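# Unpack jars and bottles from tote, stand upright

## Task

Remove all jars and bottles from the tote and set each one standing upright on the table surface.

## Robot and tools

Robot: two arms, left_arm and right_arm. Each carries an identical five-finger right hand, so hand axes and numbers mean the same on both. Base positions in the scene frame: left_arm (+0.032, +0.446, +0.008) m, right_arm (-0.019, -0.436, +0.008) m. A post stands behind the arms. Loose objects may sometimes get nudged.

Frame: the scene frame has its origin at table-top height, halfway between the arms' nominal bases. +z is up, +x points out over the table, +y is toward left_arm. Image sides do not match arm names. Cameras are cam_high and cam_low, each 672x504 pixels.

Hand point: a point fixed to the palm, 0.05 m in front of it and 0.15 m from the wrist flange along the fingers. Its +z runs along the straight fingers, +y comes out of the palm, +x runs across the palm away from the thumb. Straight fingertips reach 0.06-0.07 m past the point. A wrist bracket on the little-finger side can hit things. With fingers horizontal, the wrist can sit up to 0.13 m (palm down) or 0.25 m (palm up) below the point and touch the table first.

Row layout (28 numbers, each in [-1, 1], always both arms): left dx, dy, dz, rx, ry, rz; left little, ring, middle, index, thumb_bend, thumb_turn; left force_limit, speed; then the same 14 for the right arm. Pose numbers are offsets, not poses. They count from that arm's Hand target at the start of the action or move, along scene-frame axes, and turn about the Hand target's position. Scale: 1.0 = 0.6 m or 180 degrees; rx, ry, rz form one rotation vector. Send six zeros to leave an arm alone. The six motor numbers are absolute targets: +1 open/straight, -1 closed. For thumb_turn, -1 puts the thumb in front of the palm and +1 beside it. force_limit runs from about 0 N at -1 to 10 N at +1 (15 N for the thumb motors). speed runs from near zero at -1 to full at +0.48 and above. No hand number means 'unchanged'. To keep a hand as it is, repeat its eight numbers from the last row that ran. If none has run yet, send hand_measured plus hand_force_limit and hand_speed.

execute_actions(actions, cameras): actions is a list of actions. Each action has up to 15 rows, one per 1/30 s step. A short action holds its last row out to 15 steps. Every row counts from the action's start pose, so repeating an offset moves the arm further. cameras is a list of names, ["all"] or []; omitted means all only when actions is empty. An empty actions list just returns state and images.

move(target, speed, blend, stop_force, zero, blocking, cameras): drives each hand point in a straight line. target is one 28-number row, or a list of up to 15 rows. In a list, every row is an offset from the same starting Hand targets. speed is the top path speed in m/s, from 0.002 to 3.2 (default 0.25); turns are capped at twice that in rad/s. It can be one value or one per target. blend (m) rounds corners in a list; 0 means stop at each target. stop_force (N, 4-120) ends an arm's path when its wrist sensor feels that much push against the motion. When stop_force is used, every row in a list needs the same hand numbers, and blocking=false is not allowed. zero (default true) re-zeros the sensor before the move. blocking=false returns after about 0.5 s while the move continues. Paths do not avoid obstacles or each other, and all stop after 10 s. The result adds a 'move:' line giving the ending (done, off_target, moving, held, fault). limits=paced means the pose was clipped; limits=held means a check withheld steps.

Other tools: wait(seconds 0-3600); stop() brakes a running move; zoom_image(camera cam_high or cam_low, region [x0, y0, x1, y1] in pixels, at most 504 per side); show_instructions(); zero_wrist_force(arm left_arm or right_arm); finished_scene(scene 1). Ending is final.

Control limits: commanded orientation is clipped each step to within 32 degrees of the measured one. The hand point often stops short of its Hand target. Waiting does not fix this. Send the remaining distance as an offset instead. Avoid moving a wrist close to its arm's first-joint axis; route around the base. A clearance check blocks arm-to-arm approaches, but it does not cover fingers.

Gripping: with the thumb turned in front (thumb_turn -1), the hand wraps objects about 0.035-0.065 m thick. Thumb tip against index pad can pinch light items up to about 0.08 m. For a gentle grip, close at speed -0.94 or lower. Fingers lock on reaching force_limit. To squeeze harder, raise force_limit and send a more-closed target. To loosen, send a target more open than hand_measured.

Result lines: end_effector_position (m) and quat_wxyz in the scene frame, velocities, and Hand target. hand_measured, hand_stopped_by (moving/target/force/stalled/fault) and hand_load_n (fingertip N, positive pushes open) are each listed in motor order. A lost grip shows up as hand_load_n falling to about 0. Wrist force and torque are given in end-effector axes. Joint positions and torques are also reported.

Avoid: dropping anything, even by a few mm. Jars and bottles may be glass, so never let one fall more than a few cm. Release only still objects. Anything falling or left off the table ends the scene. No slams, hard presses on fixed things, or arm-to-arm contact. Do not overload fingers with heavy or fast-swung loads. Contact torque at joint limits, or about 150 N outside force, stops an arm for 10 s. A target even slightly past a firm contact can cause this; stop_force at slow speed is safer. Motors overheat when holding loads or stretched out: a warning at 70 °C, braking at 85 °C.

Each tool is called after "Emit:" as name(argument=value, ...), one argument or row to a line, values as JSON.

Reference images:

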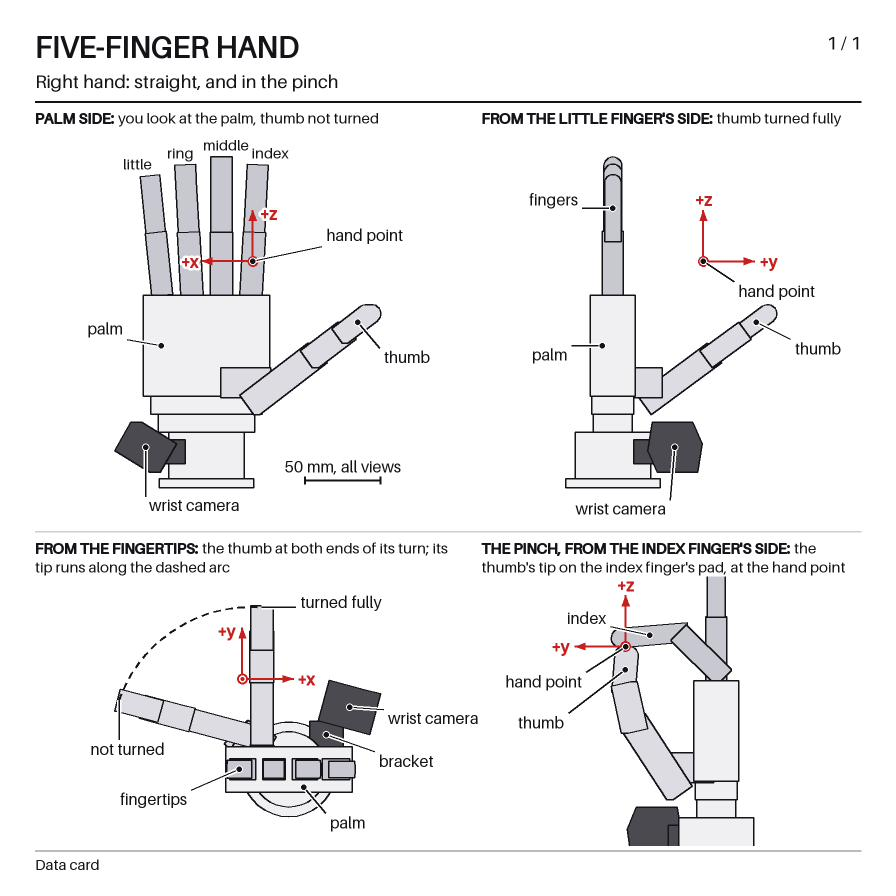

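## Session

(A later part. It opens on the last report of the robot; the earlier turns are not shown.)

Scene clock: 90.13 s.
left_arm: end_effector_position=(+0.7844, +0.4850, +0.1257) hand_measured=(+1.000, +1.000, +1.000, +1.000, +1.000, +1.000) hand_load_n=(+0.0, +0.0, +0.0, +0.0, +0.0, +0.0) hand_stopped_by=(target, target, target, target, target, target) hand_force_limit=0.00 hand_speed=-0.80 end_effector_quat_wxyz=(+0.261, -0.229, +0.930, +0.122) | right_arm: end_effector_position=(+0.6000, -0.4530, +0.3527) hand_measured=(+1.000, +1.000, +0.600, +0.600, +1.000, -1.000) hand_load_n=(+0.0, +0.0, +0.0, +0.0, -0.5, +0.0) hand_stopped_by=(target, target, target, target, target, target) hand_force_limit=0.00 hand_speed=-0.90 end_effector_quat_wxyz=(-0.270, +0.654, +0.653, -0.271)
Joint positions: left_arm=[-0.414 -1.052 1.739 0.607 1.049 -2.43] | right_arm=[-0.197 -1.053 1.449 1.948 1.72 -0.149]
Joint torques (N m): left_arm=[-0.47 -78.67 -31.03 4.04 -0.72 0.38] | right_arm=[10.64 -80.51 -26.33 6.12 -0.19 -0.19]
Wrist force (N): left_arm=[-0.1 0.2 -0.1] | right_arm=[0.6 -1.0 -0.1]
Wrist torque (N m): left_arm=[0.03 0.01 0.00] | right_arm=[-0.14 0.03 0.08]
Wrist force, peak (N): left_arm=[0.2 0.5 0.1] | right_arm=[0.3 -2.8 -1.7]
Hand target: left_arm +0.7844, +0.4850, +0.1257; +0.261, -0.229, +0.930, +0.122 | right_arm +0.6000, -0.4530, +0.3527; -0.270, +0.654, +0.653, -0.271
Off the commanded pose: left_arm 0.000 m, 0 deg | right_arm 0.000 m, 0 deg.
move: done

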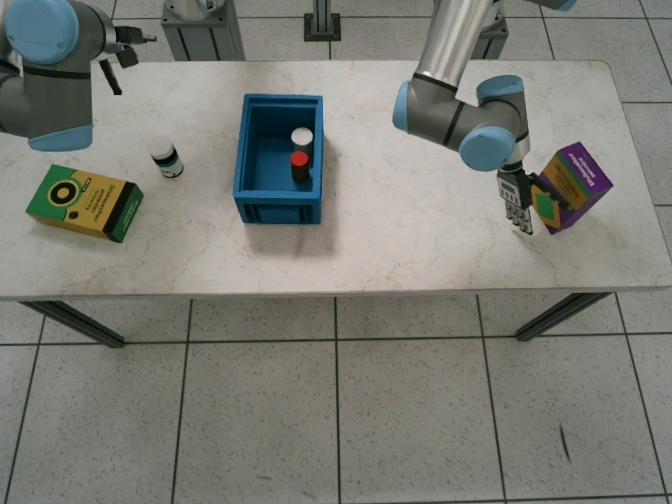

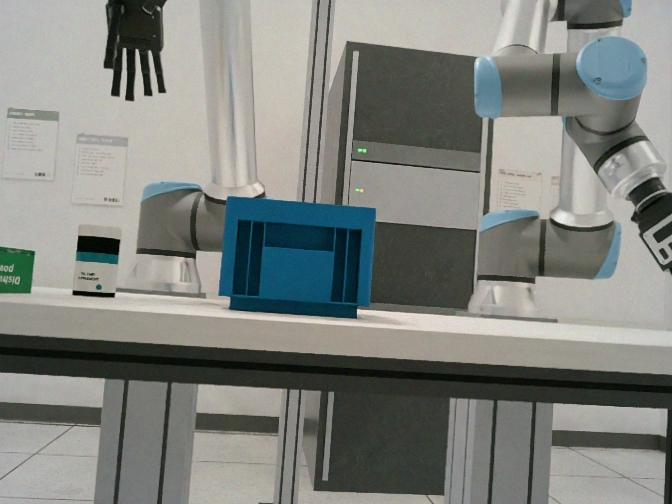

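Emit:
move(
  target=[
    [0,0,0,0,0,0,1,1,1,1,1,1,0,-0.8, 0,0.05,0,0,0,0.5,1,1,0.4,0.4,0.7,-1,0,-0.5],
    [0,0,0,0,0,0,1,1,1,1,1,1,0,-0.8, 0.04,0.3,0,0,0,1.0,1,1,0.4,0.4,0.7,-1,0,-0.5],
    [0,0,0,0,0,0,1,1,1,1,1,1,0,-0.8, 0.07,0.6133,-0.1712,0,0,1.0,1,1,0.4,0.4,0.7,-1,0,-0.5],
  ],
  speed=0.5,
  blend=[0.03,0.03,0],
  cameras=["all"],
)

Emit:
zoom_image(
  camera="cam_high",
  region=[210, 60, 360, 210],
)

Emit:
zoom_image(
  camera="cam_low",
  region=[180, 20, 400, 240],
)

Scene clock: 105.87 s.
left_arm: end_effector_position=(+0.7844, +0.4850, +0.1257) hand_measured=(+1.000, +1.000, +1.000, +1.000, +1.000, +1.000) hand_load_n=(+0.0, +0.0, +0.0, +0.0, -0.5, +0.0) hand_stopped_by=(target, target, target, target, target, target) hand_force_limit=0.00 hand_speed=-0.80 end_effector_quat_wxyz=(+0.261, -0.229, +0.930, +0.122) | right_arm: end_effector_position=(+0.6420, -0.0851, +0.2501) hand_measured=(+1.000, +1.000, +0.400, +0.400, +0.700, -1.000) hand_load_n=(+0.0, +0.0, +0.0, +0.0, +0.0, +0.0) hand_stopped_by=(target, target, target, target, target, target) hand_force_limit=0.00 hand_speed=-0.50 end_effector_quat_wxyz=(-0.271, +0.653, -0.654, +0.270)
Joint positions: left_arm=[-0.414 -1.052 1.739 0.607 1.049 -2.43] | right_arm=[0.279 -1.341 1.738 0.407 1.757 -2.951]
Joint torques (N m): left_arm=[-0.08 -78.34 -31.96 4.17 -0.42 0.62] | right_arm=[10.65 -48.68 -27.41 1.53 0.59 1.58]
Wrist force (N): left_arm=[0.0 -0.1 0.0] | right_arm=[0.5 -1.9 -0.2]
Wrist torque (N m): left_arm=[-0.01 0.01 -0.01] | right_arm=[-0.22 -0.01 0.13]
Wrist force, peak (N): left_arm=[-0.2 -0.2 0.4] | right_arm=[2.6 -3.1 -0.6]
Hand target: left_arm +0.7844, +0.4850, +0.1257; +0.261, -0.229, +0.930, +0.122 | right_arm +0.6420, -0.0850, +0.2500; -0.271, +0.653, -0.654, +0.270
Off the commanded pose: left_arm 0.000 m, 0 deg | right_arm 0.000 m, 0 deg.
move: done

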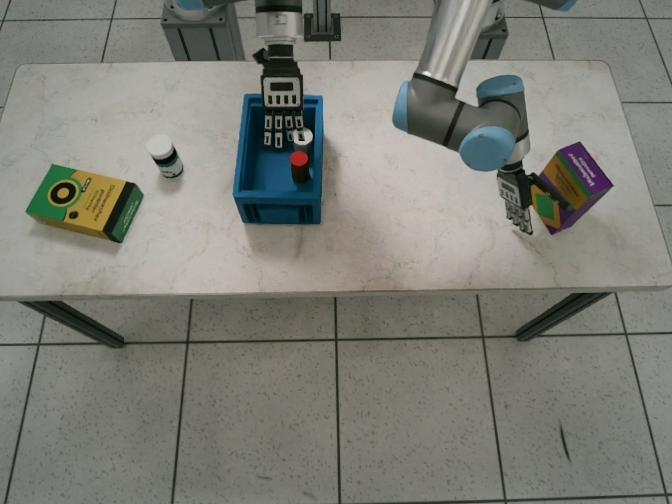

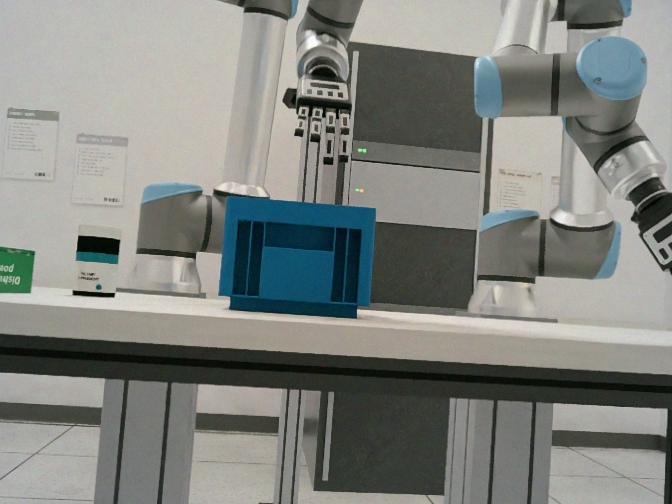

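Scaled by 3.360.

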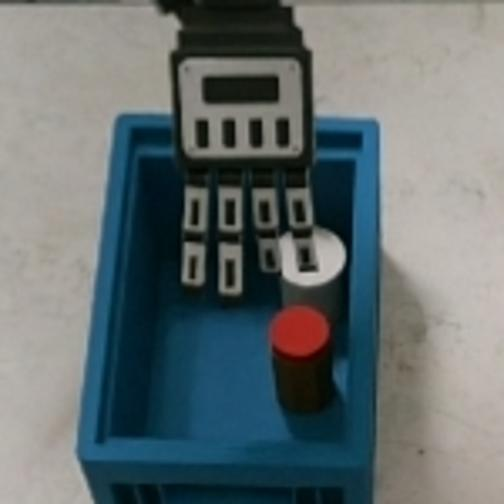

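Scaled by 2.291.

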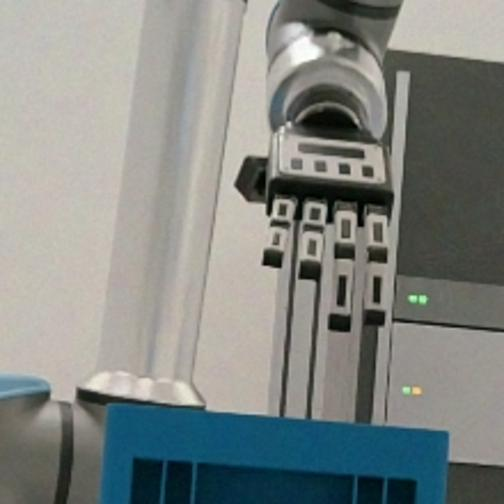

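Emit:
move(
  target=[0,0,0,0,0,0,1,1,1,1,1,1,0,-0.8, 0,-0.005,-0.2167,0,0,0,1,1,0.4,0.4,0.7,-1,0,-0.5],
  speed=0.12,
  stop_force=12,
  cameras=["cam_high"],
)

Emit:
zoom_image(
  camera="cam_high",
  region=[210, 60, 360, 210],
)

Scene clock: 110.67 s.
left_arm: end_effector_position=(+0.7844, +0.4850, +0.1257) hand_measured=(+1.000, +1.000, +1.000, +1.000, +1.000, +1.000) hand_load_n=(+0.0, +0.0, +0.0, +0.0, +0.0, +0.0) hand_stopped_by=(target, target, target, target, target, target) hand_force_limit=0.00 hand_speed=-0.80 end_effector_quat_wxyz=(+0.261, -0.229, +0.930, +0.122) | right_arm: end_effector_position=(+0.6420, -0.0880, +0.1199) hand_measured=(+1.000, +1.000, +0.400, +0.400, +0.700, -1.000) hand_load_n=(+0.0, +0.0, +0.0, +0.0, +0.0, +0.0) hand_stopped_by=(target, target, target, target, target, target) hand_force_limit=0.00 hand_speed=-0.50 end_effector_quat_wxyz=(-0.271, +0.653, -0.654, +0.270)
Joint positions: left_arm=[-0.414 -1.052 1.739 0.607 1.049 -2.43] | right_arm=[0.274 -1.238 1.86 0.18 1.753 -2.954]
Joint torques (N m): left_arm=[0.1 -77.2 -32.02 4.37 -0.71 0.46] | right_arm=[6.38 -67.74 -51.01 -0.18 0.4 0.66]
Wrist force (N): left_arm=[-0.2 0.0 -0.1] | right_arm=[0.8 -1.2 0.0]
Wrist torque (N m): left_arm=[0.01 0.03 -0.01] | right_arm=[-0.15 -0.08 0.19]
Wrist force, peak (N): left_arm=[0.0 0.5 -0.1] | right_arm=[0.6 -2.8 -1.0]
Hand target: left_arm +0.7844, +0.4850, +0.1257; +0.261, -0.229, +0.930, +0.122 | right_arm +0.6420, -0.0880, +0.1200; -0.271, +0.653, -0.654, +0.270
Off the commanded pose: left_arm 0.000 m, 0 deg | right_arm 0.000 m, 0 deg.
move: done

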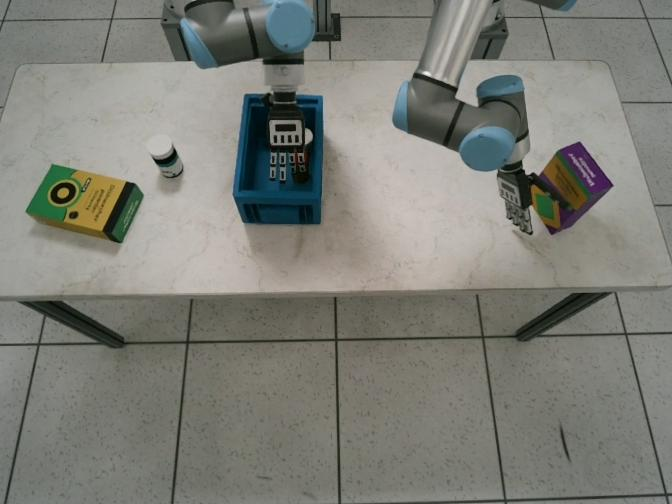

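Scaled by 3.360.

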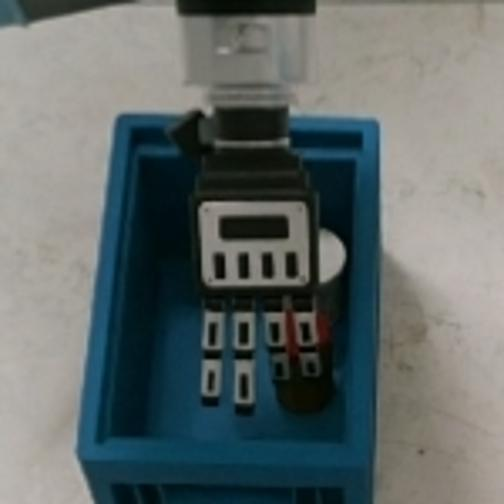

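Emit:
move(
  target=[0,0,0,0,0,0,1,1,1,1,1,1,0,-0.8, 0,0.0042,-0.0967,0,0,0,1,1,0.4,0.4,0.7,-1,0,-0.5],
  speed=0.04,
  stop_force=5,
  cameras=["cam_high"],
)

Emit:
zoom_image(
  camera="cam_high",
  region=[210, 60, 360, 210],
)

Scene clock: 115.80 s.
left_arm: end_effector_position=(+0.7844, +0.4850, +0.1257) hand_measured=(+1.000, +1.000, +1.000, +1.000, +1.000, +1.000) hand_load_n=(+0.5, +0.0, +0.0, +0.0, +0.0, +0.0) hand_stopped_by=(target, target, target, target, target, target) hand_force_limit=0.00 hand_speed=-0.80 end_effector_quat_wxyz=(+0.261, -0.229, +0.930, +0.122) | right_arm: end_effector_position=(+0.6420, -0.0855, +0.0619) hand_measured=(+1.000, +1.000, +0.400, +0.400, +0.700, -1.000) hand_load_n=(-0.5, +0.0, +0.0, +0.0, +0.0, +0.0) hand_stopped_by=(target, target, target, target, target, target) hand_force_limit=0.00 hand_speed=-0.50 end_effector_quat_wxyz=(-0.271, +0.653, -0.654, +0.270)
Joint positions: left_arm=[-0.414 -1.052 1.739 0.607 1.049 -2.43] | right_arm=[0.279 -1.174 1.895 0.082 1.756 -2.951]
Joint torques (N m): left_arm=[-2.42 -77.8 -31.81 4.18 -0.49 0.47] | right_arm=[-2.3 -75.31 -47.77 4.6 -1.12 -0.73]
Wrist force (N): left_arm=[-0.1 0.2 0.3] | right_arm=[0.4 -1.1 0.0]
Wrist torque (N m): left_arm=[0.02 0.00 0.00] | right_arm=[-0.15 -0.03 -0.15]
Wrist force, peak (N): left_arm=[-0.2 -0.3 0.3] | right_arm=[0.6 -2.0 -0.6]
Hand target: left_arm +0.7844, +0.4850, +0.1257; +0.261, -0.229, +0.930, +0.122 | right_arm +0.6420, -0.0855, +0.0619; -0.271, +0.653, -0.654, +0.270
Off the commanded pose: left_arm 0.000 m, 0 deg | right_arm 0.000 m, 0 deg.
move: done

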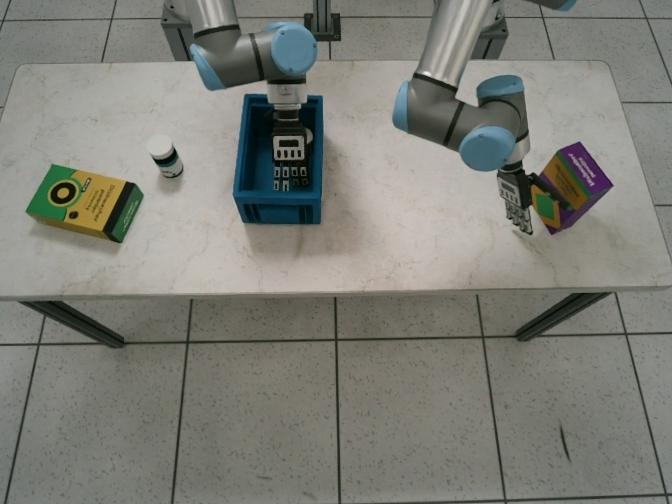

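Scaled by 3.360.

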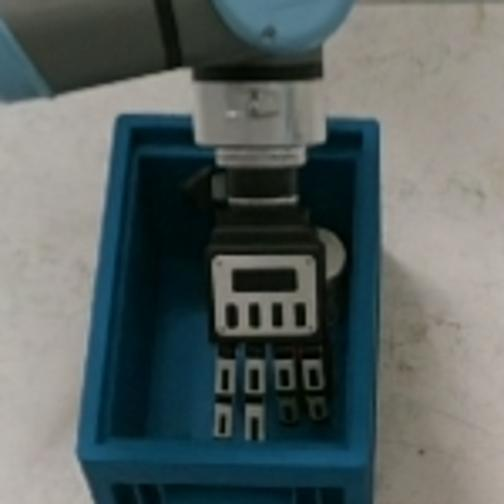

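Emit:
move(
  target=[0,0,0,0,0,0,1,1,1,1,1,1,0,-0.8, 0,0,0,0,0,0,1,1,0.06,0.06,0.3,-1,-0.1,-0.94],
  speed=0.03,
  cameras=["cam_high"],
)

Emit:
zoom_image(
  camera="cam_high",
  region=[210, 60, 360, 210],
)

Scene clock: 119.10 s.
left_arm: end_effector_position=(+0.7844, +0.4850, +0.1257) hand_measured=(+1.000, +1.000, +1.000, +1.000, +1.000, +1.000) hand_load_n=(+0.0, +0.0, +0.0, +0.0, +0.0, +0.0) hand_stopped_by=(target, target, target, target, target, target) hand_force_limit=0.00 hand_speed=-0.80 end_effector_quat_wxyz=(+0.261, -0.229, +0.930, +0.122) | right_arm: end_effector_position=(+0.6420, -0.0855, +0.0619) hand_measured=(+1.000, +1.000, +0.160, +0.120, +0.566, -1.000) hand_load_n=(+0.0, -0.5, +5.0, +5.0, +9.0, +1.0) hand_stopped_by=(target, target, force, force, force, target) hand_force_limit=-0.10 hand_speed=-0.94 end_effector_quat_wxyz=(-0.271, +0.653, -0.654, +0.270)
Joint positions: left_arm=[-0.414 -1.052 1.739 0.607 1.049 -2.43] | right_arm=[0.279 -1.174 1.895 0.082 1.756 -2.951]
Joint torques (N m): left_arm=[1.51 -78 -32.31 4.11 -0.07 0.23] | right_arm=[-9.53 -74.86 -47.51 4.06 -1.4 -1.63]
Wrist force (N): left_arm=[-0.1 0.1 0.2] | right_arm=[0.8 -0.7 0.4]
Wrist torque (N m): left_arm=[0.00 0.01 0.00] | right_arm=[-0.15 -0.09 -0.12]
Wrist force, peak (N): left_arm=[0.1 0.5 0.1] | right_arm=[0.6 -1.5 0.2]
Hand target: left_arm +0.7844, +0.4850, +0.1257; +0.261, -0.229, +0.930, +0.122 | right_arm +0.6420, -0.0855, +0.0619; -0.271, +0.653, -0.654, +0.270
Off the commanded pose: left_arm 0.000 m, 0 deg | right_arm 0.000 m, 0 deg.
move: done

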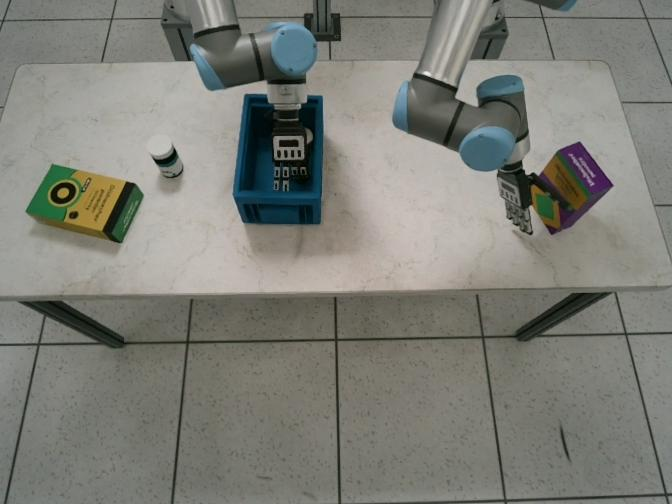

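Scaled by 3.360.

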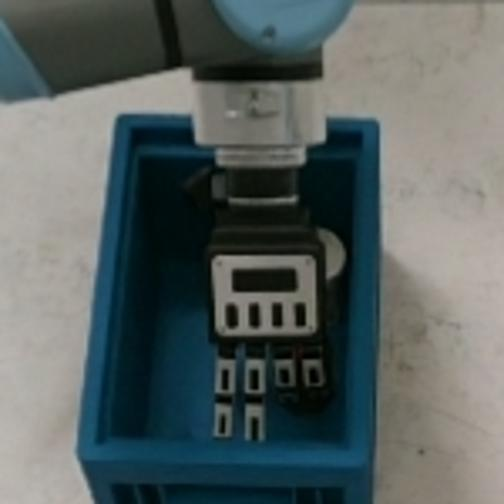

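Emit:
move(
  target=[
    [0,0,0,0,0,0,1,1,1,1,1,1,0,-0.8, 0,0,0.3167,0,0,0,1,1,0.06,0.06,0.3,-1,-0.1,-0.94],
    [0,0,0,0,0,0,1,1,1,1,1,1,0,-0.8, 0.13,-0.3742,0.3167,0,0,0,1,1,0.06,0.06,0.3,-1,-0.1,-0.94],
    [0,0,0,0,0,0,1,1,1,1,1,1,0,-0.8, 0.13,-0.3742,0.03,0,0,0,1,1,0.06,0.06,0.3,-1,-0.1,-0.94],
  ],
  speed=[0.08,0.2,0.15],
  blend=[0.02,0.03,0],
  cameras=["all"],
)

Emit:
zoom_image(
  camera="cam_low",
  region=[40, 80, 290, 330],
)

Emit:
zoom_image(
  camera="cam_high",
  region=[130, 60, 340, 230],
)

Scene clock: 126.30 s.
left_arm: end_effector_position=(+0.7844, +0.4850, +0.1257) hand_measured=(+1.000, +1.000, +1.000, +1.000, +1.000, +1.000) hand_load_n=(+0.0, +0.0, +0.0, +0.0, +0.0, +0.0) hand_stopped_by=(target, target, target, target, target, target) hand_force_limit=0.00 hand_speed=-0.80 end_effector_quat_wxyz=(+0.261, -0.229, +0.930, +0.122) | right_arm: end_effector_position=(+0.7198, -0.3100, +0.0799) hand_measured=(+1.000, +1.000, +0.160, +0.120, +0.566, -1.000) hand_load_n=(-0.5, +0.0, +5.0, +5.0, +8.0, +1.0) hand_stopped_by=(target, target, force, force, force, target) hand_force_limit=-0.10 hand_speed=-0.94 end_effector_quat_wxyz=(-0.271, +0.653, -0.654, +0.270)
Joint positions: left_arm=[-0.414 -1.052 1.739 0.607 1.049 -2.43] | right_arm=[-0.121 -1.204 1.898 0.097 1.475 -3.236]
Joint torques (N m): left_arm=[-0.01 -78.13 -31.83 4.01 -0.38 0.76] | right_arm=[12.36 -58.28 -49.08 0.59 0.95 1.83]
Wrist force (N): left_arm=[-0.3 0.1 0.0] | right_arm=[0.6 -0.7 0.5]
Wrist torque (N m): left_arm=[0.02 0.04 -0.01] | right_arm=[-0.14 -0.05 0.02]
Wrist force, peak (N): left_arm=[0.0 0.5 0.2] | right_arm=[1.4 -1.9 0.0]
Hand target: left_arm +0.7844, +0.4850, +0.1257; +0.261, -0.229, +0.930, +0.122 | right_arm +0.7200, -0.3100, +0.0799; -0.271, +0.653, -0.654, +0.270
Off the commanded pose: left_arm 0.000 m, 0 deg | right_arm 0.000 m, 0 deg.
move: done

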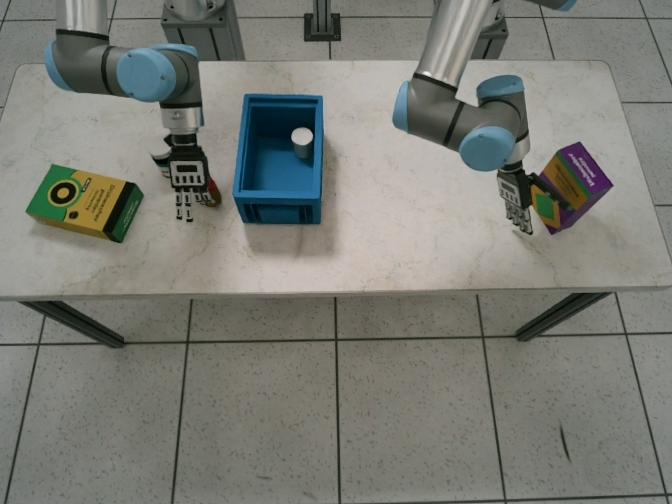

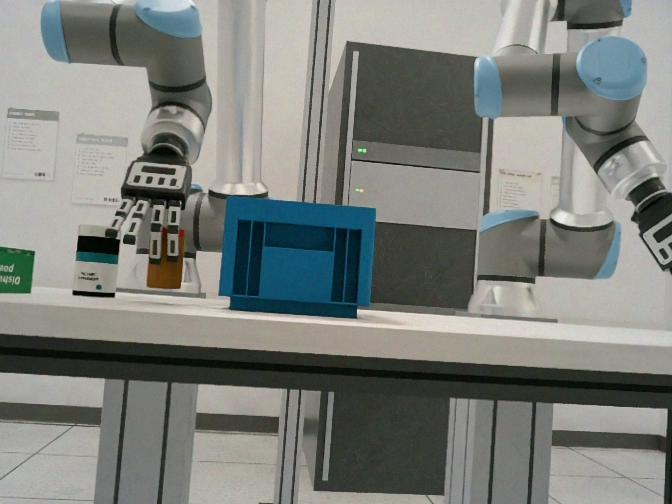

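Scaled by 2.016.

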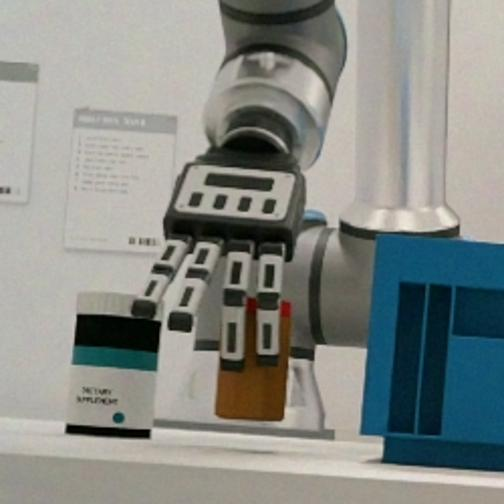

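Scaled by 2.400.

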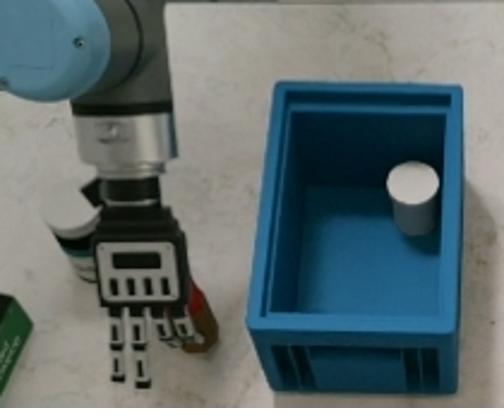

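Emit:
move(
  target=[0,0,0,0,0,0,1,1,1,1,1,1,0,-0.8, 0,0,-0.0217,0,0,0,1,1,0.06,0.06,0.3,-1,-0.1,-0.94],
  speed=0.04,
  stop_force=8,
)

Emit:
move(
  target=[0,0,0,0,0,0,1,1,1,1,1,1,0,-0.8, 0,0,-0.035,0,0,0,1,1,0.06,0.06,0.3,-1,-0.1,-0.94],
  speed=0.006,
  stop_force=4,
  cameras=["all"],
)

Emit:
zoom_image(
  camera="cam_low",
  region=[40, 80, 290, 330],
)

Scene clock: 130.00 s.
left_arm: end_effector_position=(+0.7844, +0.4850, +0.1257) hand_measured=(+1.000, +1.000, +1.000, +1.000, +1.000, +1.000) hand_load_n=(+0.0, +0.0, +0.0, +0.0, +0.0, +0.0) hand_stopped_by=(target, target, target, target, target, target) hand_force_limit=0.00 hand_speed=-0.80 end_effector_quat_wxyz=(+0.261, -0.229, +0.930, +0.122) | right_arm: end_effector_position=(+0.7200, -0.3100, +0.0669) hand_measured=(+1.000, +1.000, +0.160, +0.120, +0.566, -1.000) hand_load_n=(+0.0, +0.0, +5.0, +5.0, +8.5, +1.0) hand_stopped_by=(target, target, force, force, force, target) hand_force_limit=-0.10 hand_speed=-0.94 end_effector_quat_wxyz=(-0.271, +0.653, -0.654, +0.270)
Joint positions: left_arm=[-0.414 -1.052 1.739 0.607 1.049 -2.43] | right_arm=[-0.121 -1.19 1.905 0.075 1.475 -3.236]
Joint torques (N m): left_arm=[0.32 -77.85 -32.29 4.28 -0.18 0.14] | right_arm=[-4.12 -75.26 -48.6 4.31 0.87 -1.43]
Wrist force (N): left_arm=[-0.4 -0.1 0.0] | right_arm=[0.7 -0.6 0.7]
Wrist torque (N m): left_arm=[-0.01 0.06 -0.03] | right_arm=[-0.13 -0.07 0.03]
Wrist force, peak (N): left_arm=[-0.4 0.3 0.0] | right_arm=[0.7 -1.3 0.3]
Hand target: left_arm +0.7844, +0.4850, +0.1257; +0.261, -0.229, +0.930, +0.122 | right_arm +0.7200, -0.3100, +0.0669; -0.271, +0.653, -0.654, +0.270
Off the commanded pose: left_arm 0.000 m, 0 deg | right_arm 0.000 m, 0 deg.
move: done

Scene clock: 132.40 s.
left_arm: end_effector_position=(+0.7844, +0.4850, +0.1257) hand_measured=(+1.000, +1.000, +1.000, +1.000, +1.000, +1.000) hand_load_n=(+0.0, +0.0, +0.0, +0.0, +0.0, +0.0) hand_stopped_by=(target, target, target, target, target, target) hand_force_limit=0.00 hand_speed=-0.80 end_effector_quat_wxyz=(+0.261, -0.229, +0.930, +0.122) | right_arm: end_effector_position=(+0.7199, -0.3100, +0.0584) hand_measured=(+1.000, +1.000, +0.160, +0.120, +0.566, -1.000) hand_load_n=(+0.0, +0.0, +4.5, +4.5, +9.0, +1.5) hand_stopped_by=(target, target, force, force, force, target) hand_force_limit=-0.10 hand_speed=-0.94 end_effector_quat_wxyz=(-0.271, +0.653, -0.654, +0.270)
Joint positions: left_arm=[-0.414 -1.052 1.739 0.607 1.049 -2.43] | right_arm=[-0.121 -1.18 1.91 0.06 1.475 -3.236]
Joint torques (N m): left_arm=[-1.09 -79.29 -31.94 4.41 -0.38 0.48] | right_arm=[-7.81 -71.38 -42.99 4.36 0.88 -1.52]
Wrist force (N): left_arm=[-0.1 -0.1 -0.2] | right_arm=[-0.9 -4.1 -4.0]
Wrist torque (N m): left_arm=[0.00 0.03 -0.01] | right_arm=[-0.04 0.00 0.00]
Wrist force, peak (N): left_arm=[-0.2 0.0 0.5] | right_arm=[-1.4 -4.9 -6.0]
Hand target: left_arm +0.7844, +0.4850, +0.1257; +0.261, -0.229, +0.930, +0.122 | right_arm +0.7200, -0.3100, +0.0584; -0.271, +0.653, -0.654, +0.270 (not the last commanded pose)
Off the commanded pose: left_arm 0.000 m, 0 deg | right_arm 0.012 m, 0 deg.
move: contact (right_arm)

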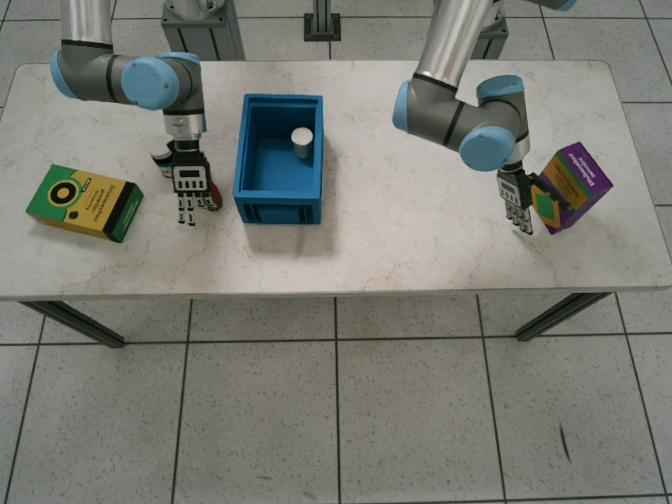

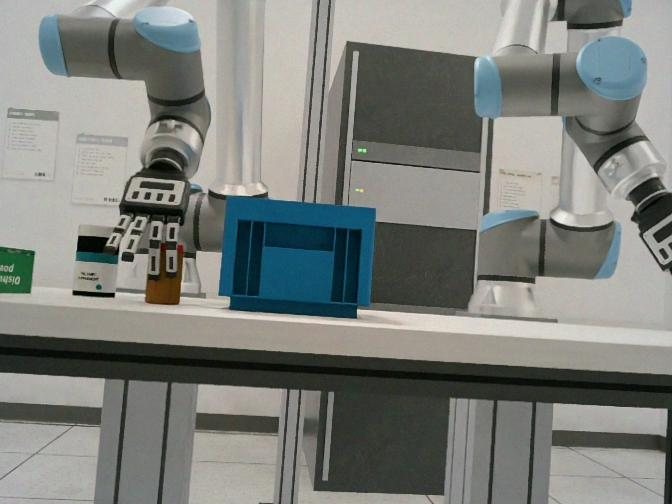

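Scaled by 2.016.

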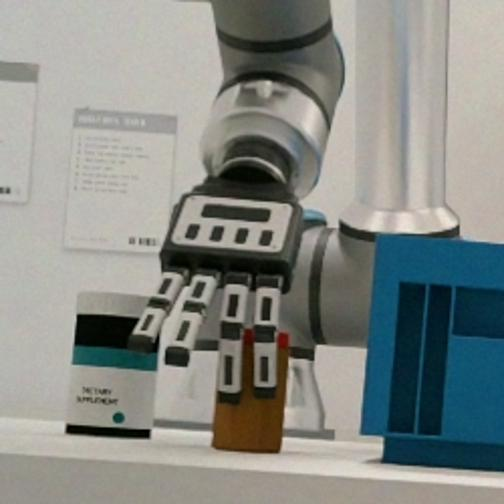

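Emit:
move(
  target=[0,0,0,0,0,0,1,1,1,1,1,1,0,-0.8, 0,0,0,0,0,0,1,1,0.5,0.5,0.9,-1,-0.1,-0.9],
  speed=0.03,
)

Emit:
move(
  target=[0,0,0,0,0,0,1,1,1,1,1,1,0,-0.8, 0,0,0.4,0,0,0,1,1,0.5,0.5,0.9,-1,-0.1,-0.9],
  speed=0.2,
  cameras=["all"],
)

Emit:
zoom_image(
  camera="cam_high",
  region=[230, 80, 340, 230],
)

Emit:
zoom_image(
  camera="cam_high",
  region=[140, 110, 240, 230],
)

Scene clock: 136.60 s.
left_arm: end_effector_position=(+0.7844, +0.4850, +0.1257) hand_measured=(+1.000, +1.000, +1.000, +1.000, +1.000, +1.000) hand_load_n=(+0.0, +0.0, +0.0, +0.0, +0.0, +0.0) hand_stopped_by=(target, target, target, target, target, target) hand_force_limit=0.00 hand_speed=-0.80 end_effector_quat_wxyz=(+0.261, -0.229, +0.930, +0.122) | right_arm: end_effector_position=(+0.7200, -0.3100, +0.0584) hand_measured=(+1.000, +1.000, +0.500, +0.500, +0.900, -1.000) hand_load_n=(+0.0, +0.0, +0.0, +0.0, +0.0, +0.0) hand_stopped_by=(target, target, target, target, target, target) hand_force_limit=-0.10 hand_speed=-0.90 end_effector_quat_wxyz=(-0.271, +0.653, -0.654, +0.270)
Joint positions: left_arm=[-0.414 -1.052 1.739 0.607 1.049 -2.43] | right_arm=[-0.121 -1.18 1.91 0.06 1.475 -3.236]
Joint torques (N m): left_arm=[-1.78 -76.77 -32.25 4.46 -0.29 0.26] | right_arm=[-7.64 -70.69 -45.72 3.1 0.89 -1.43]
Wrist force (N): left_arm=[0.1 0.1 -0.4] | right_arm=[0.3 -0.9 0.2]
Wrist torque (N m): left_arm=[0.03 -0.01 0.01] | right_arm=[-0.11 -0.01 0.01]
Wrist force, peak (N): left_arm=[-0.3 0.4 -0.1] | right_arm=[-0.6 -3.9 -4.3]
Hand target: left_arm +0.7844, +0.4850, +0.1257; +0.261, -0.229, +0.930, +0.122 | right_arm +0.7200, -0.3100, +0.0584; -0.271, +0.653, -0.654, +0.270
Off the commanded pose: left_arm 0.000 m, 0 deg | right_arm 0.000 m, 0 deg.
move: done

Scene clock: 138.27 s.
left_arm: end_effector_position=(+0.7844, +0.4850, +0.1257) hand_measured=(+1.000, +1.000, +1.000, +1.000, +1.000, +1.000) hand_load_n=(+0.0, +0.0, +0.0, +0.0, +0.0, +0.0) hand_stopped_by=(target, target, target, target, target, target) hand_force_limit=0.00 hand_speed=-0.80 end_effector_quat_wxyz=(+0.261, -0.229, +0.930, +0.122) | right_arm: end_effector_position=(+0.7200, -0.3100, +0.2984) hand_measured=(+1.000, +1.000, +0.500, +0.500, +0.900, -1.000) hand_load_n=(+0.0, +0.0, +0.0, +0.0, +0.0, +0.5) hand_stopped_by=(target, target, target, target, target, target) hand_force_limit=-0.10 hand_speed=-0.90 end_effector_quat_wxyz=(-0.271, +0.653, -0.654, +0.270)
Joint positions: left_arm=[-0.414 -1.052 1.739 0.607 1.049 -2.43] | right_arm=[-0.121 -1.381 1.695 0.476 1.475 -3.236]
Joint torques (N m): left_arm=[-0.2 -76.81 -31.56 4.08 -0.12 0.27] | right_arm=[0.86 -57.5 -35.97 3.28 -1.82 -1.72]
Wrist force (N): left_arm=[0.1 0.1 -0.1] | right_arm=[0.3 -1.7 0.0]
Wrist torque (N m): left_arm=[0.02 -0.01 0.01] | right_arm=[-0.19 0.03 -0.08]
Wrist force, peak (N): left_arm=[-0.4 -0.2 0.1] | right_arm=[0.5 -3.1 -1.7]
Hand target: left_arm +0.7844, +0.4850, +0.1257; +0.261, -0.229, +0.930, +0.122 | right_arm +0.7200, -0.3100, +0.2984; -0.271, +0.653, -0.654, +0.270
Off the commanded pose: left_arm 0.000 m, 0 deg | right_arm 0.000 m, 0 deg.
move: done

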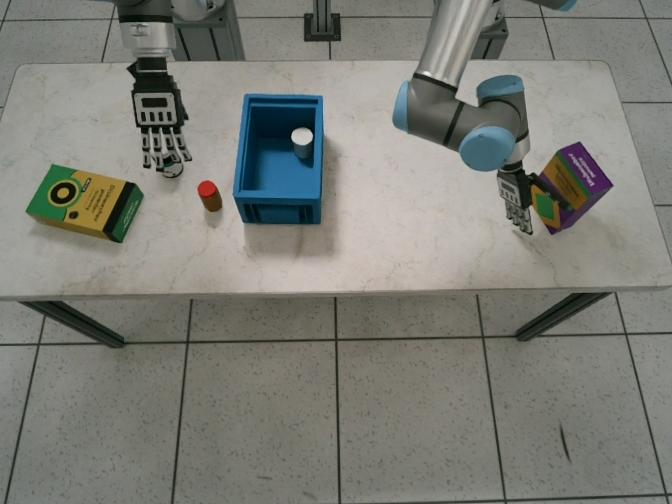

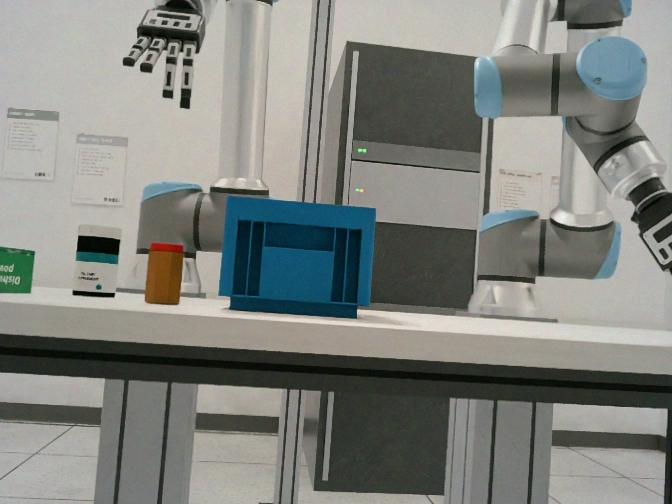

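Scaled by 3.360.

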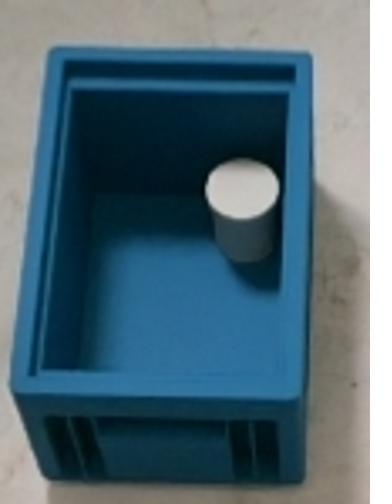

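Scaled by 4.200.

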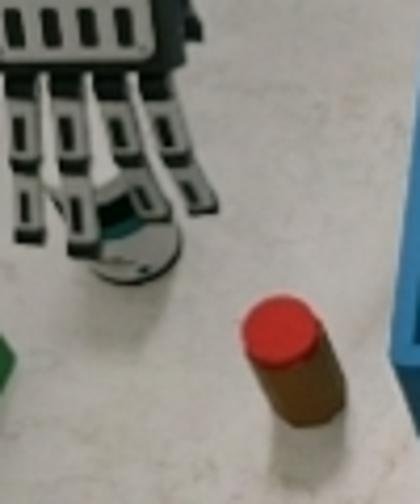

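Emit:
move(
  target=[
    [0,0,0,0,0,0,1,1,1,1,1,1,0,-0.8, -0.1,0.1,0.03,0,0,-0.5,1,1,1,1,-1,-1,-0.1,-0.5],
    [0,0,0,0,0,0,1,1,1,1,1,1,0,-0.8, -0.225,0.2667,0.03,-0.3421,0,0.9397,1,1,1,1,-1,-1,-0.1,-0.5],
    [0,0,0,0,0,0,1,1,1,1,1,1,0,-0.8, -0.225,0.2667,-0.0473,-0.3421,0,0.9397,1,1,1,1,-1,-1,-0.1,-0.5],
  ],
  speed=0.5,
  blend=[0.03,0.03,0],
  cameras=["all"],
)

Emit:
zoom_image(
  camera="cam_high",
  region=[210, 60, 360, 210],
)

Emit:
zoom_image(
  camera="cam_low",
  region=[180, 20, 400, 240],
)

Scene clock: 165.20 s.
left_arm: end_effector_position=(+0.7844, +0.4850, +0.1257) hand_measured=(+1.000, +1.000, +1.000, +1.000, +1.000, +1.000) hand_load_n=(+0.0, +0.0, +0.0, +0.0, +0.0, +0.0) hand_stopped_by=(target, target, target, target, target, target) hand_force_limit=0.00 hand_speed=-0.80 end_effector_quat_wxyz=(+0.261, -0.229, +0.930, +0.122) | right_arm: end_effector_position=(+0.5850, -0.1500, +0.2702) hand_measured=(+1.000, +1.000, +1.000, +1.000, -0.944, -1.000) hand_load_n=(+0.0, +0.0, +0.0, +0.0, +9.0, +1.0) hand_stopped_by=(target, target, target, target, force, target) hand_force_limit=-0.10 hand_speed=-0.50 end_effector_quat_wxyz=(-0.030, +0.707, +0.706, -0.031)
Joint positions: left_arm=[-0.414 -1.052 1.739 0.607 1.049 -2.43] | right_arm=[0.253 -1.201 1.613 1.244 1.551 0.239]
Joint torques (N m): left_arm=[-1.16 -78.07 -31.96 4.53 -0.48 0.43] | right_arm=[-13.02 -61.51 -34.58 2 -1.95 1.98]
Wrist force (N): left_arm=[0.0 0.1 0.0] | right_arm=[0.2 -0.1 0.4]
Wrist torque (N m): left_arm=[0.01 0.00 0.00] | right_arm=[-0.07 -0.05 0.08]
Wrist force, peak (N): left_arm=[-0.4 0.4 0.0] | right_arm=[0.3 -0.3 3.7]
Hand target: left_arm +0.7844, +0.4850, +0.1257; +0.261, -0.229, +0.930, +0.122 | right_arm +0.5850, -0.1500, +0.2701; -0.030, +0.707, +0.706, -0.031
Off the commanded pose: left_arm 0.000 m, 0 deg | right_arm 0.000 m, 0 deg.
move: done; blend cut to 0.0232 m at target 2

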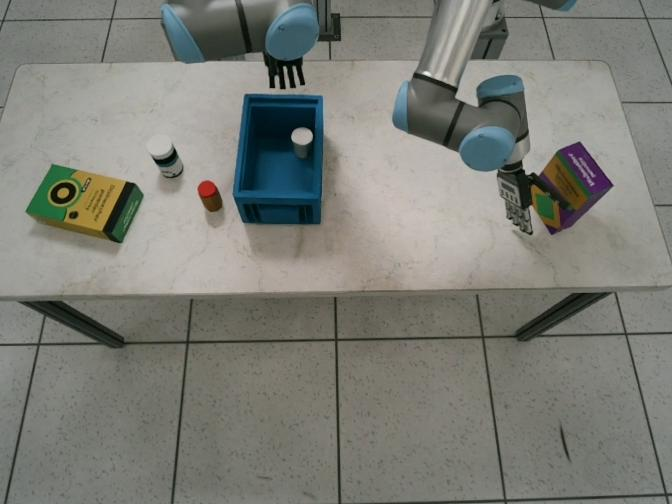

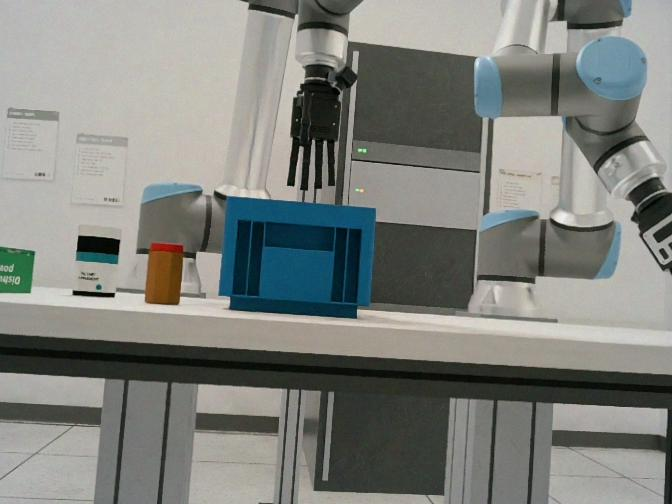

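Scaled by 3.360.

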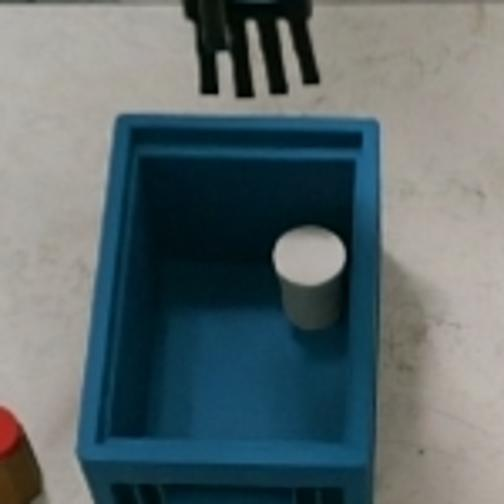

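Scaled by 2.291.

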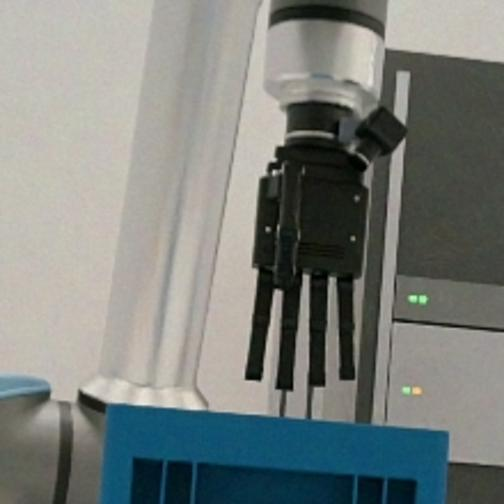

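Emit:
move(
  target=[0,0,0,0,0,0,1,1,1,1,1,1,0,-0.8, 0,0,-0.0917,0,0,0,1,1,1,1,-1,-1,-0.1,-0.5],
  speed=0.1,
  stop_force=8,
  cameras=["all"],
)

Emit:
zoom_image(
  camera="cam_high",
  region=[240, 70, 340, 170],
)

Emit:
zoom_image(
  camera="cam_low",
  region=[200, 100, 400, 300],
)

Scene clock: 172.20 s.
left_arm: end_effector_position=(+0.7844, +0.4850, +0.1257) hand_measured=(+1.000, +1.000, +1.000, +1.000, +1.000, +1.000) hand_load_n=(+0.0, +0.0, +0.0, +0.0, +0.0, +0.0) hand_stopped_by=(target, target, target, target, target, target) hand_force_limit=0.00 hand_speed=-0.80 end_effector_quat_wxyz=(+0.261, -0.229, +0.930, +0.122) | right_arm: end_effector_position=(+0.5850, -0.1500, +0.2150) hand_measured=(+1.000, +1.000, +1.000, +1.000, -0.944, -1.000) hand_load_n=(+0.0, +0.0, +0.0, +0.0, +9.0, +1.0) hand_stopped_by=(target, target, target, target, force, target) hand_force_limit=-0.10 hand_speed=-0.50 end_effector_quat_wxyz=(-0.030, +0.707, +0.706, -0.031)
Joint positions: left_arm=[-0.414 -1.052 1.739 0.607 1.049 -2.43] | right_arm=[0.253 -1.161 1.662 1.154 1.551 0.239]
Joint torques (N m): left_arm=[-1.96 -79.12 -32.19 4.39 -0.36 0.43] | right_arm=[-13.46 -79.32 -51.04 3.1 -1.88 1.8]
Wrist force (N): left_arm=[-0.1 0.1 -0.3] | right_arm=[0.3 0.0 0.4]
Wrist torque (N m): left_arm=[0.03 0.02 0.00] | right_arm=[-0.05 -0.04 0.09]
Wrist force, peak (N): left_arm=[-0.5 0.1 0.3] | right_arm=[0.2 0.2 1.5]
Hand target: left_arm +0.7844, +0.4850, +0.1257; +0.261, -0.229, +0.930, +0.122 | right_arm +0.5850, -0.1500, +0.2150; -0.030, +0.707, +0.706, -0.031
Off the commanded pose: left_arm 0.000 m, 0 deg | right_arm 0.000 m, 0 deg.
move: done

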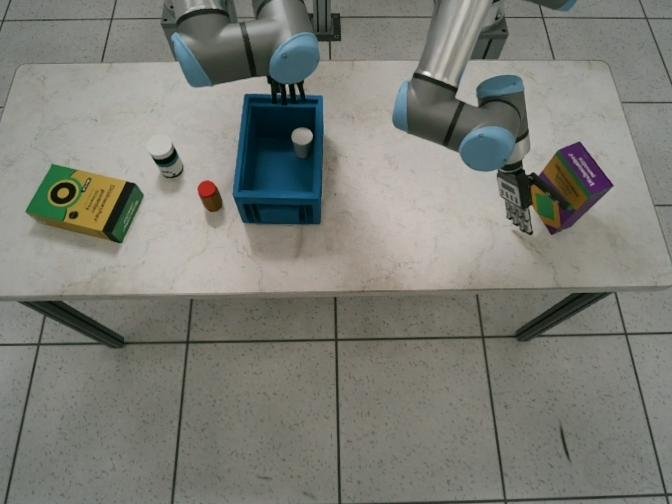

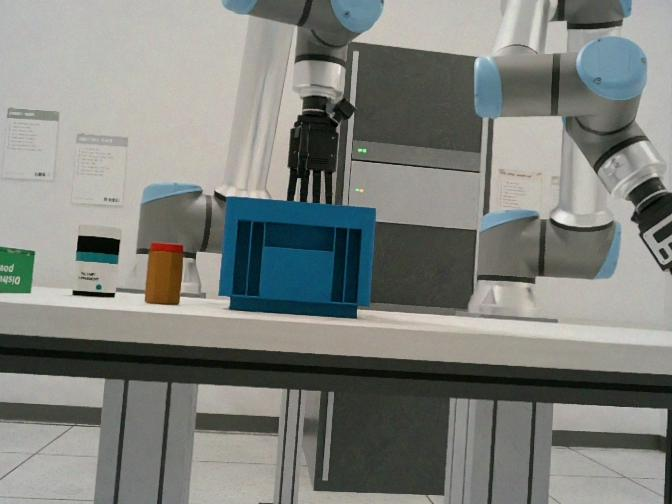

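Scaled by 5.040.

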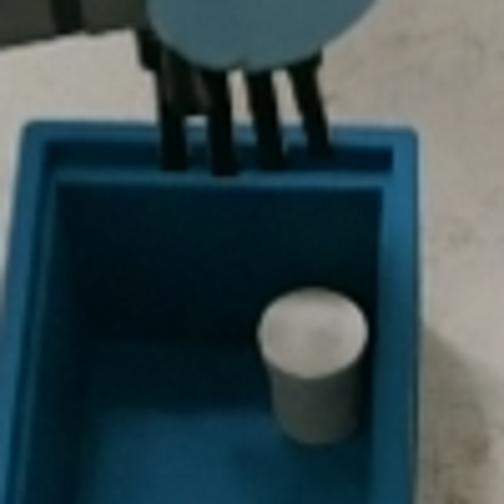

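Scaled by 2.520.

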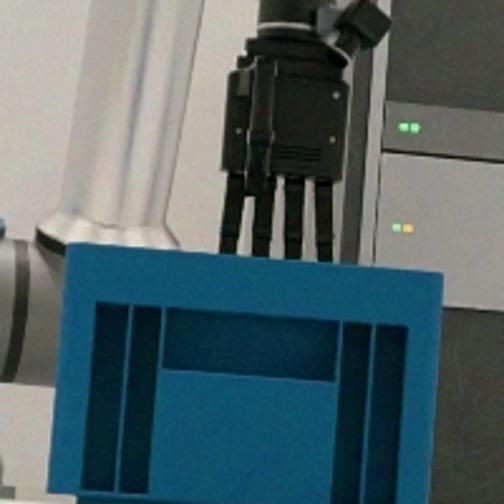

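Emit:
move(
  target=[
    [0,0,0,0,0,0,1,1,1,1,1,1,0,-0.8, 0.0083,-0.0558,0,0,-0.0278,0,1,1,1,1,-1,-1,-0.1,-0.5],
    [0,0,0,0,0,0,1,1,1,1,1,1,0,-0.8, 0.0083,-0.0558,-0.1233,0,-0.0278,0,1,1,1,1,-1,-1,-0.1,-0.5],
  ],
  speed=0.08,
  cameras=["all"],
)

Emit:
zoom_image(
  camera="cam_high",
  region=[240, 70, 340, 170],
)

Scene clock: 190.60 s.
left_arm: end_effector_position=(+0.7844, +0.4850, +0.1257) hand_measured=(+1.000, +1.000, +1.000, +1.000, +1.000, +1.000) hand_load_n=(+0.0, +0.0, +0.0, +0.0, +0.0, +0.0) hand_stopped_by=(target, target, target, target, target, target) hand_force_limit=0.00 hand_speed=-0.80 end_effector_quat_wxyz=(+0.261, -0.229, +0.930, +0.122) | right_arm: end_effector_position=(+0.5898, -0.1835, +0.1409) hand_measured=(+1.000, +1.000, +1.000, +1.000, -0.944, -1.000) hand_load_n=(+0.0, +0.0, +0.0, +0.0, +9.0, +1.0) hand_stopped_by=(target, target, target, target, force, target) hand_force_limit=-0.10 hand_speed=-0.50 end_effector_quat_wxyz=(+0.000, +0.707, +0.707, +0.000)
Joint positions: left_arm=[-0.414 -1.052 1.739 0.607 1.049 -2.43] | right_arm=[0.206 -1.147 1.782 0.935 1.572 0.193]
Joint torques (N m): left_arm=[-0.74 -77.65 -32.06 4.88 0.04 0.09] | right_arm=[12.99 -77.33 -47.39 7.01 -2.32 1.99]
Wrist force (N): left_arm=[0.2 0.2 -0.2] | right_arm=[0.2 0.3 0.2]
Wrist torque (N m): left_arm=[0.03 -0.02 0.01] | right_arm=[-0.04 0.04 -0.05]
Wrist force, peak (N): left_arm=[-0.5 0.2 -0.1] | right_arm=[0.3 0.2 1.7]
Hand target: left_arm +0.7844, +0.4850, +0.1257; +0.261, -0.229, +0.930, +0.122 | right_arm +0.5900, -0.1835, +0.1411; +0.000, +0.707, +0.707, +0.000
Off the commanded pose: left_arm 0.000 m, 0 deg | right_arm 0.000 m, 0 deg.
move: done

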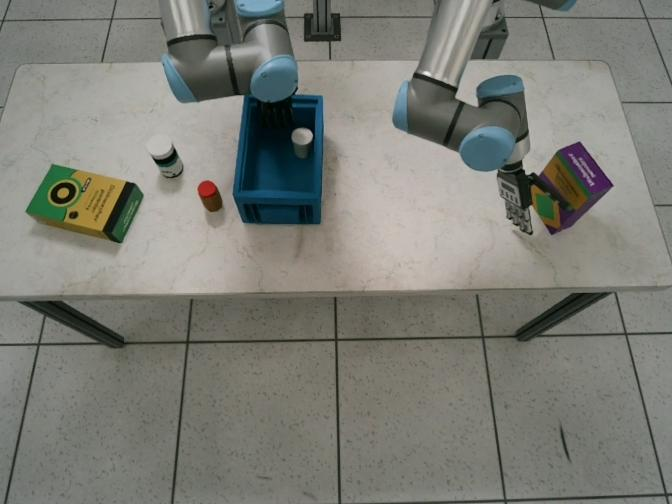

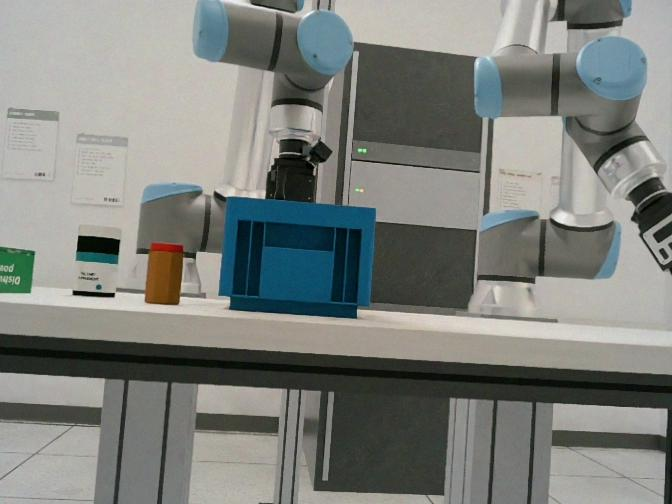

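Scaled by 5.040.

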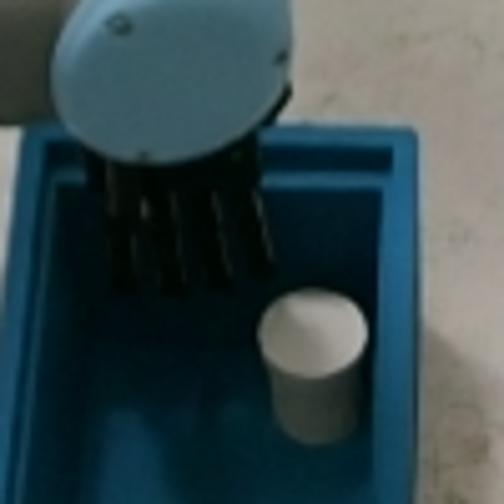

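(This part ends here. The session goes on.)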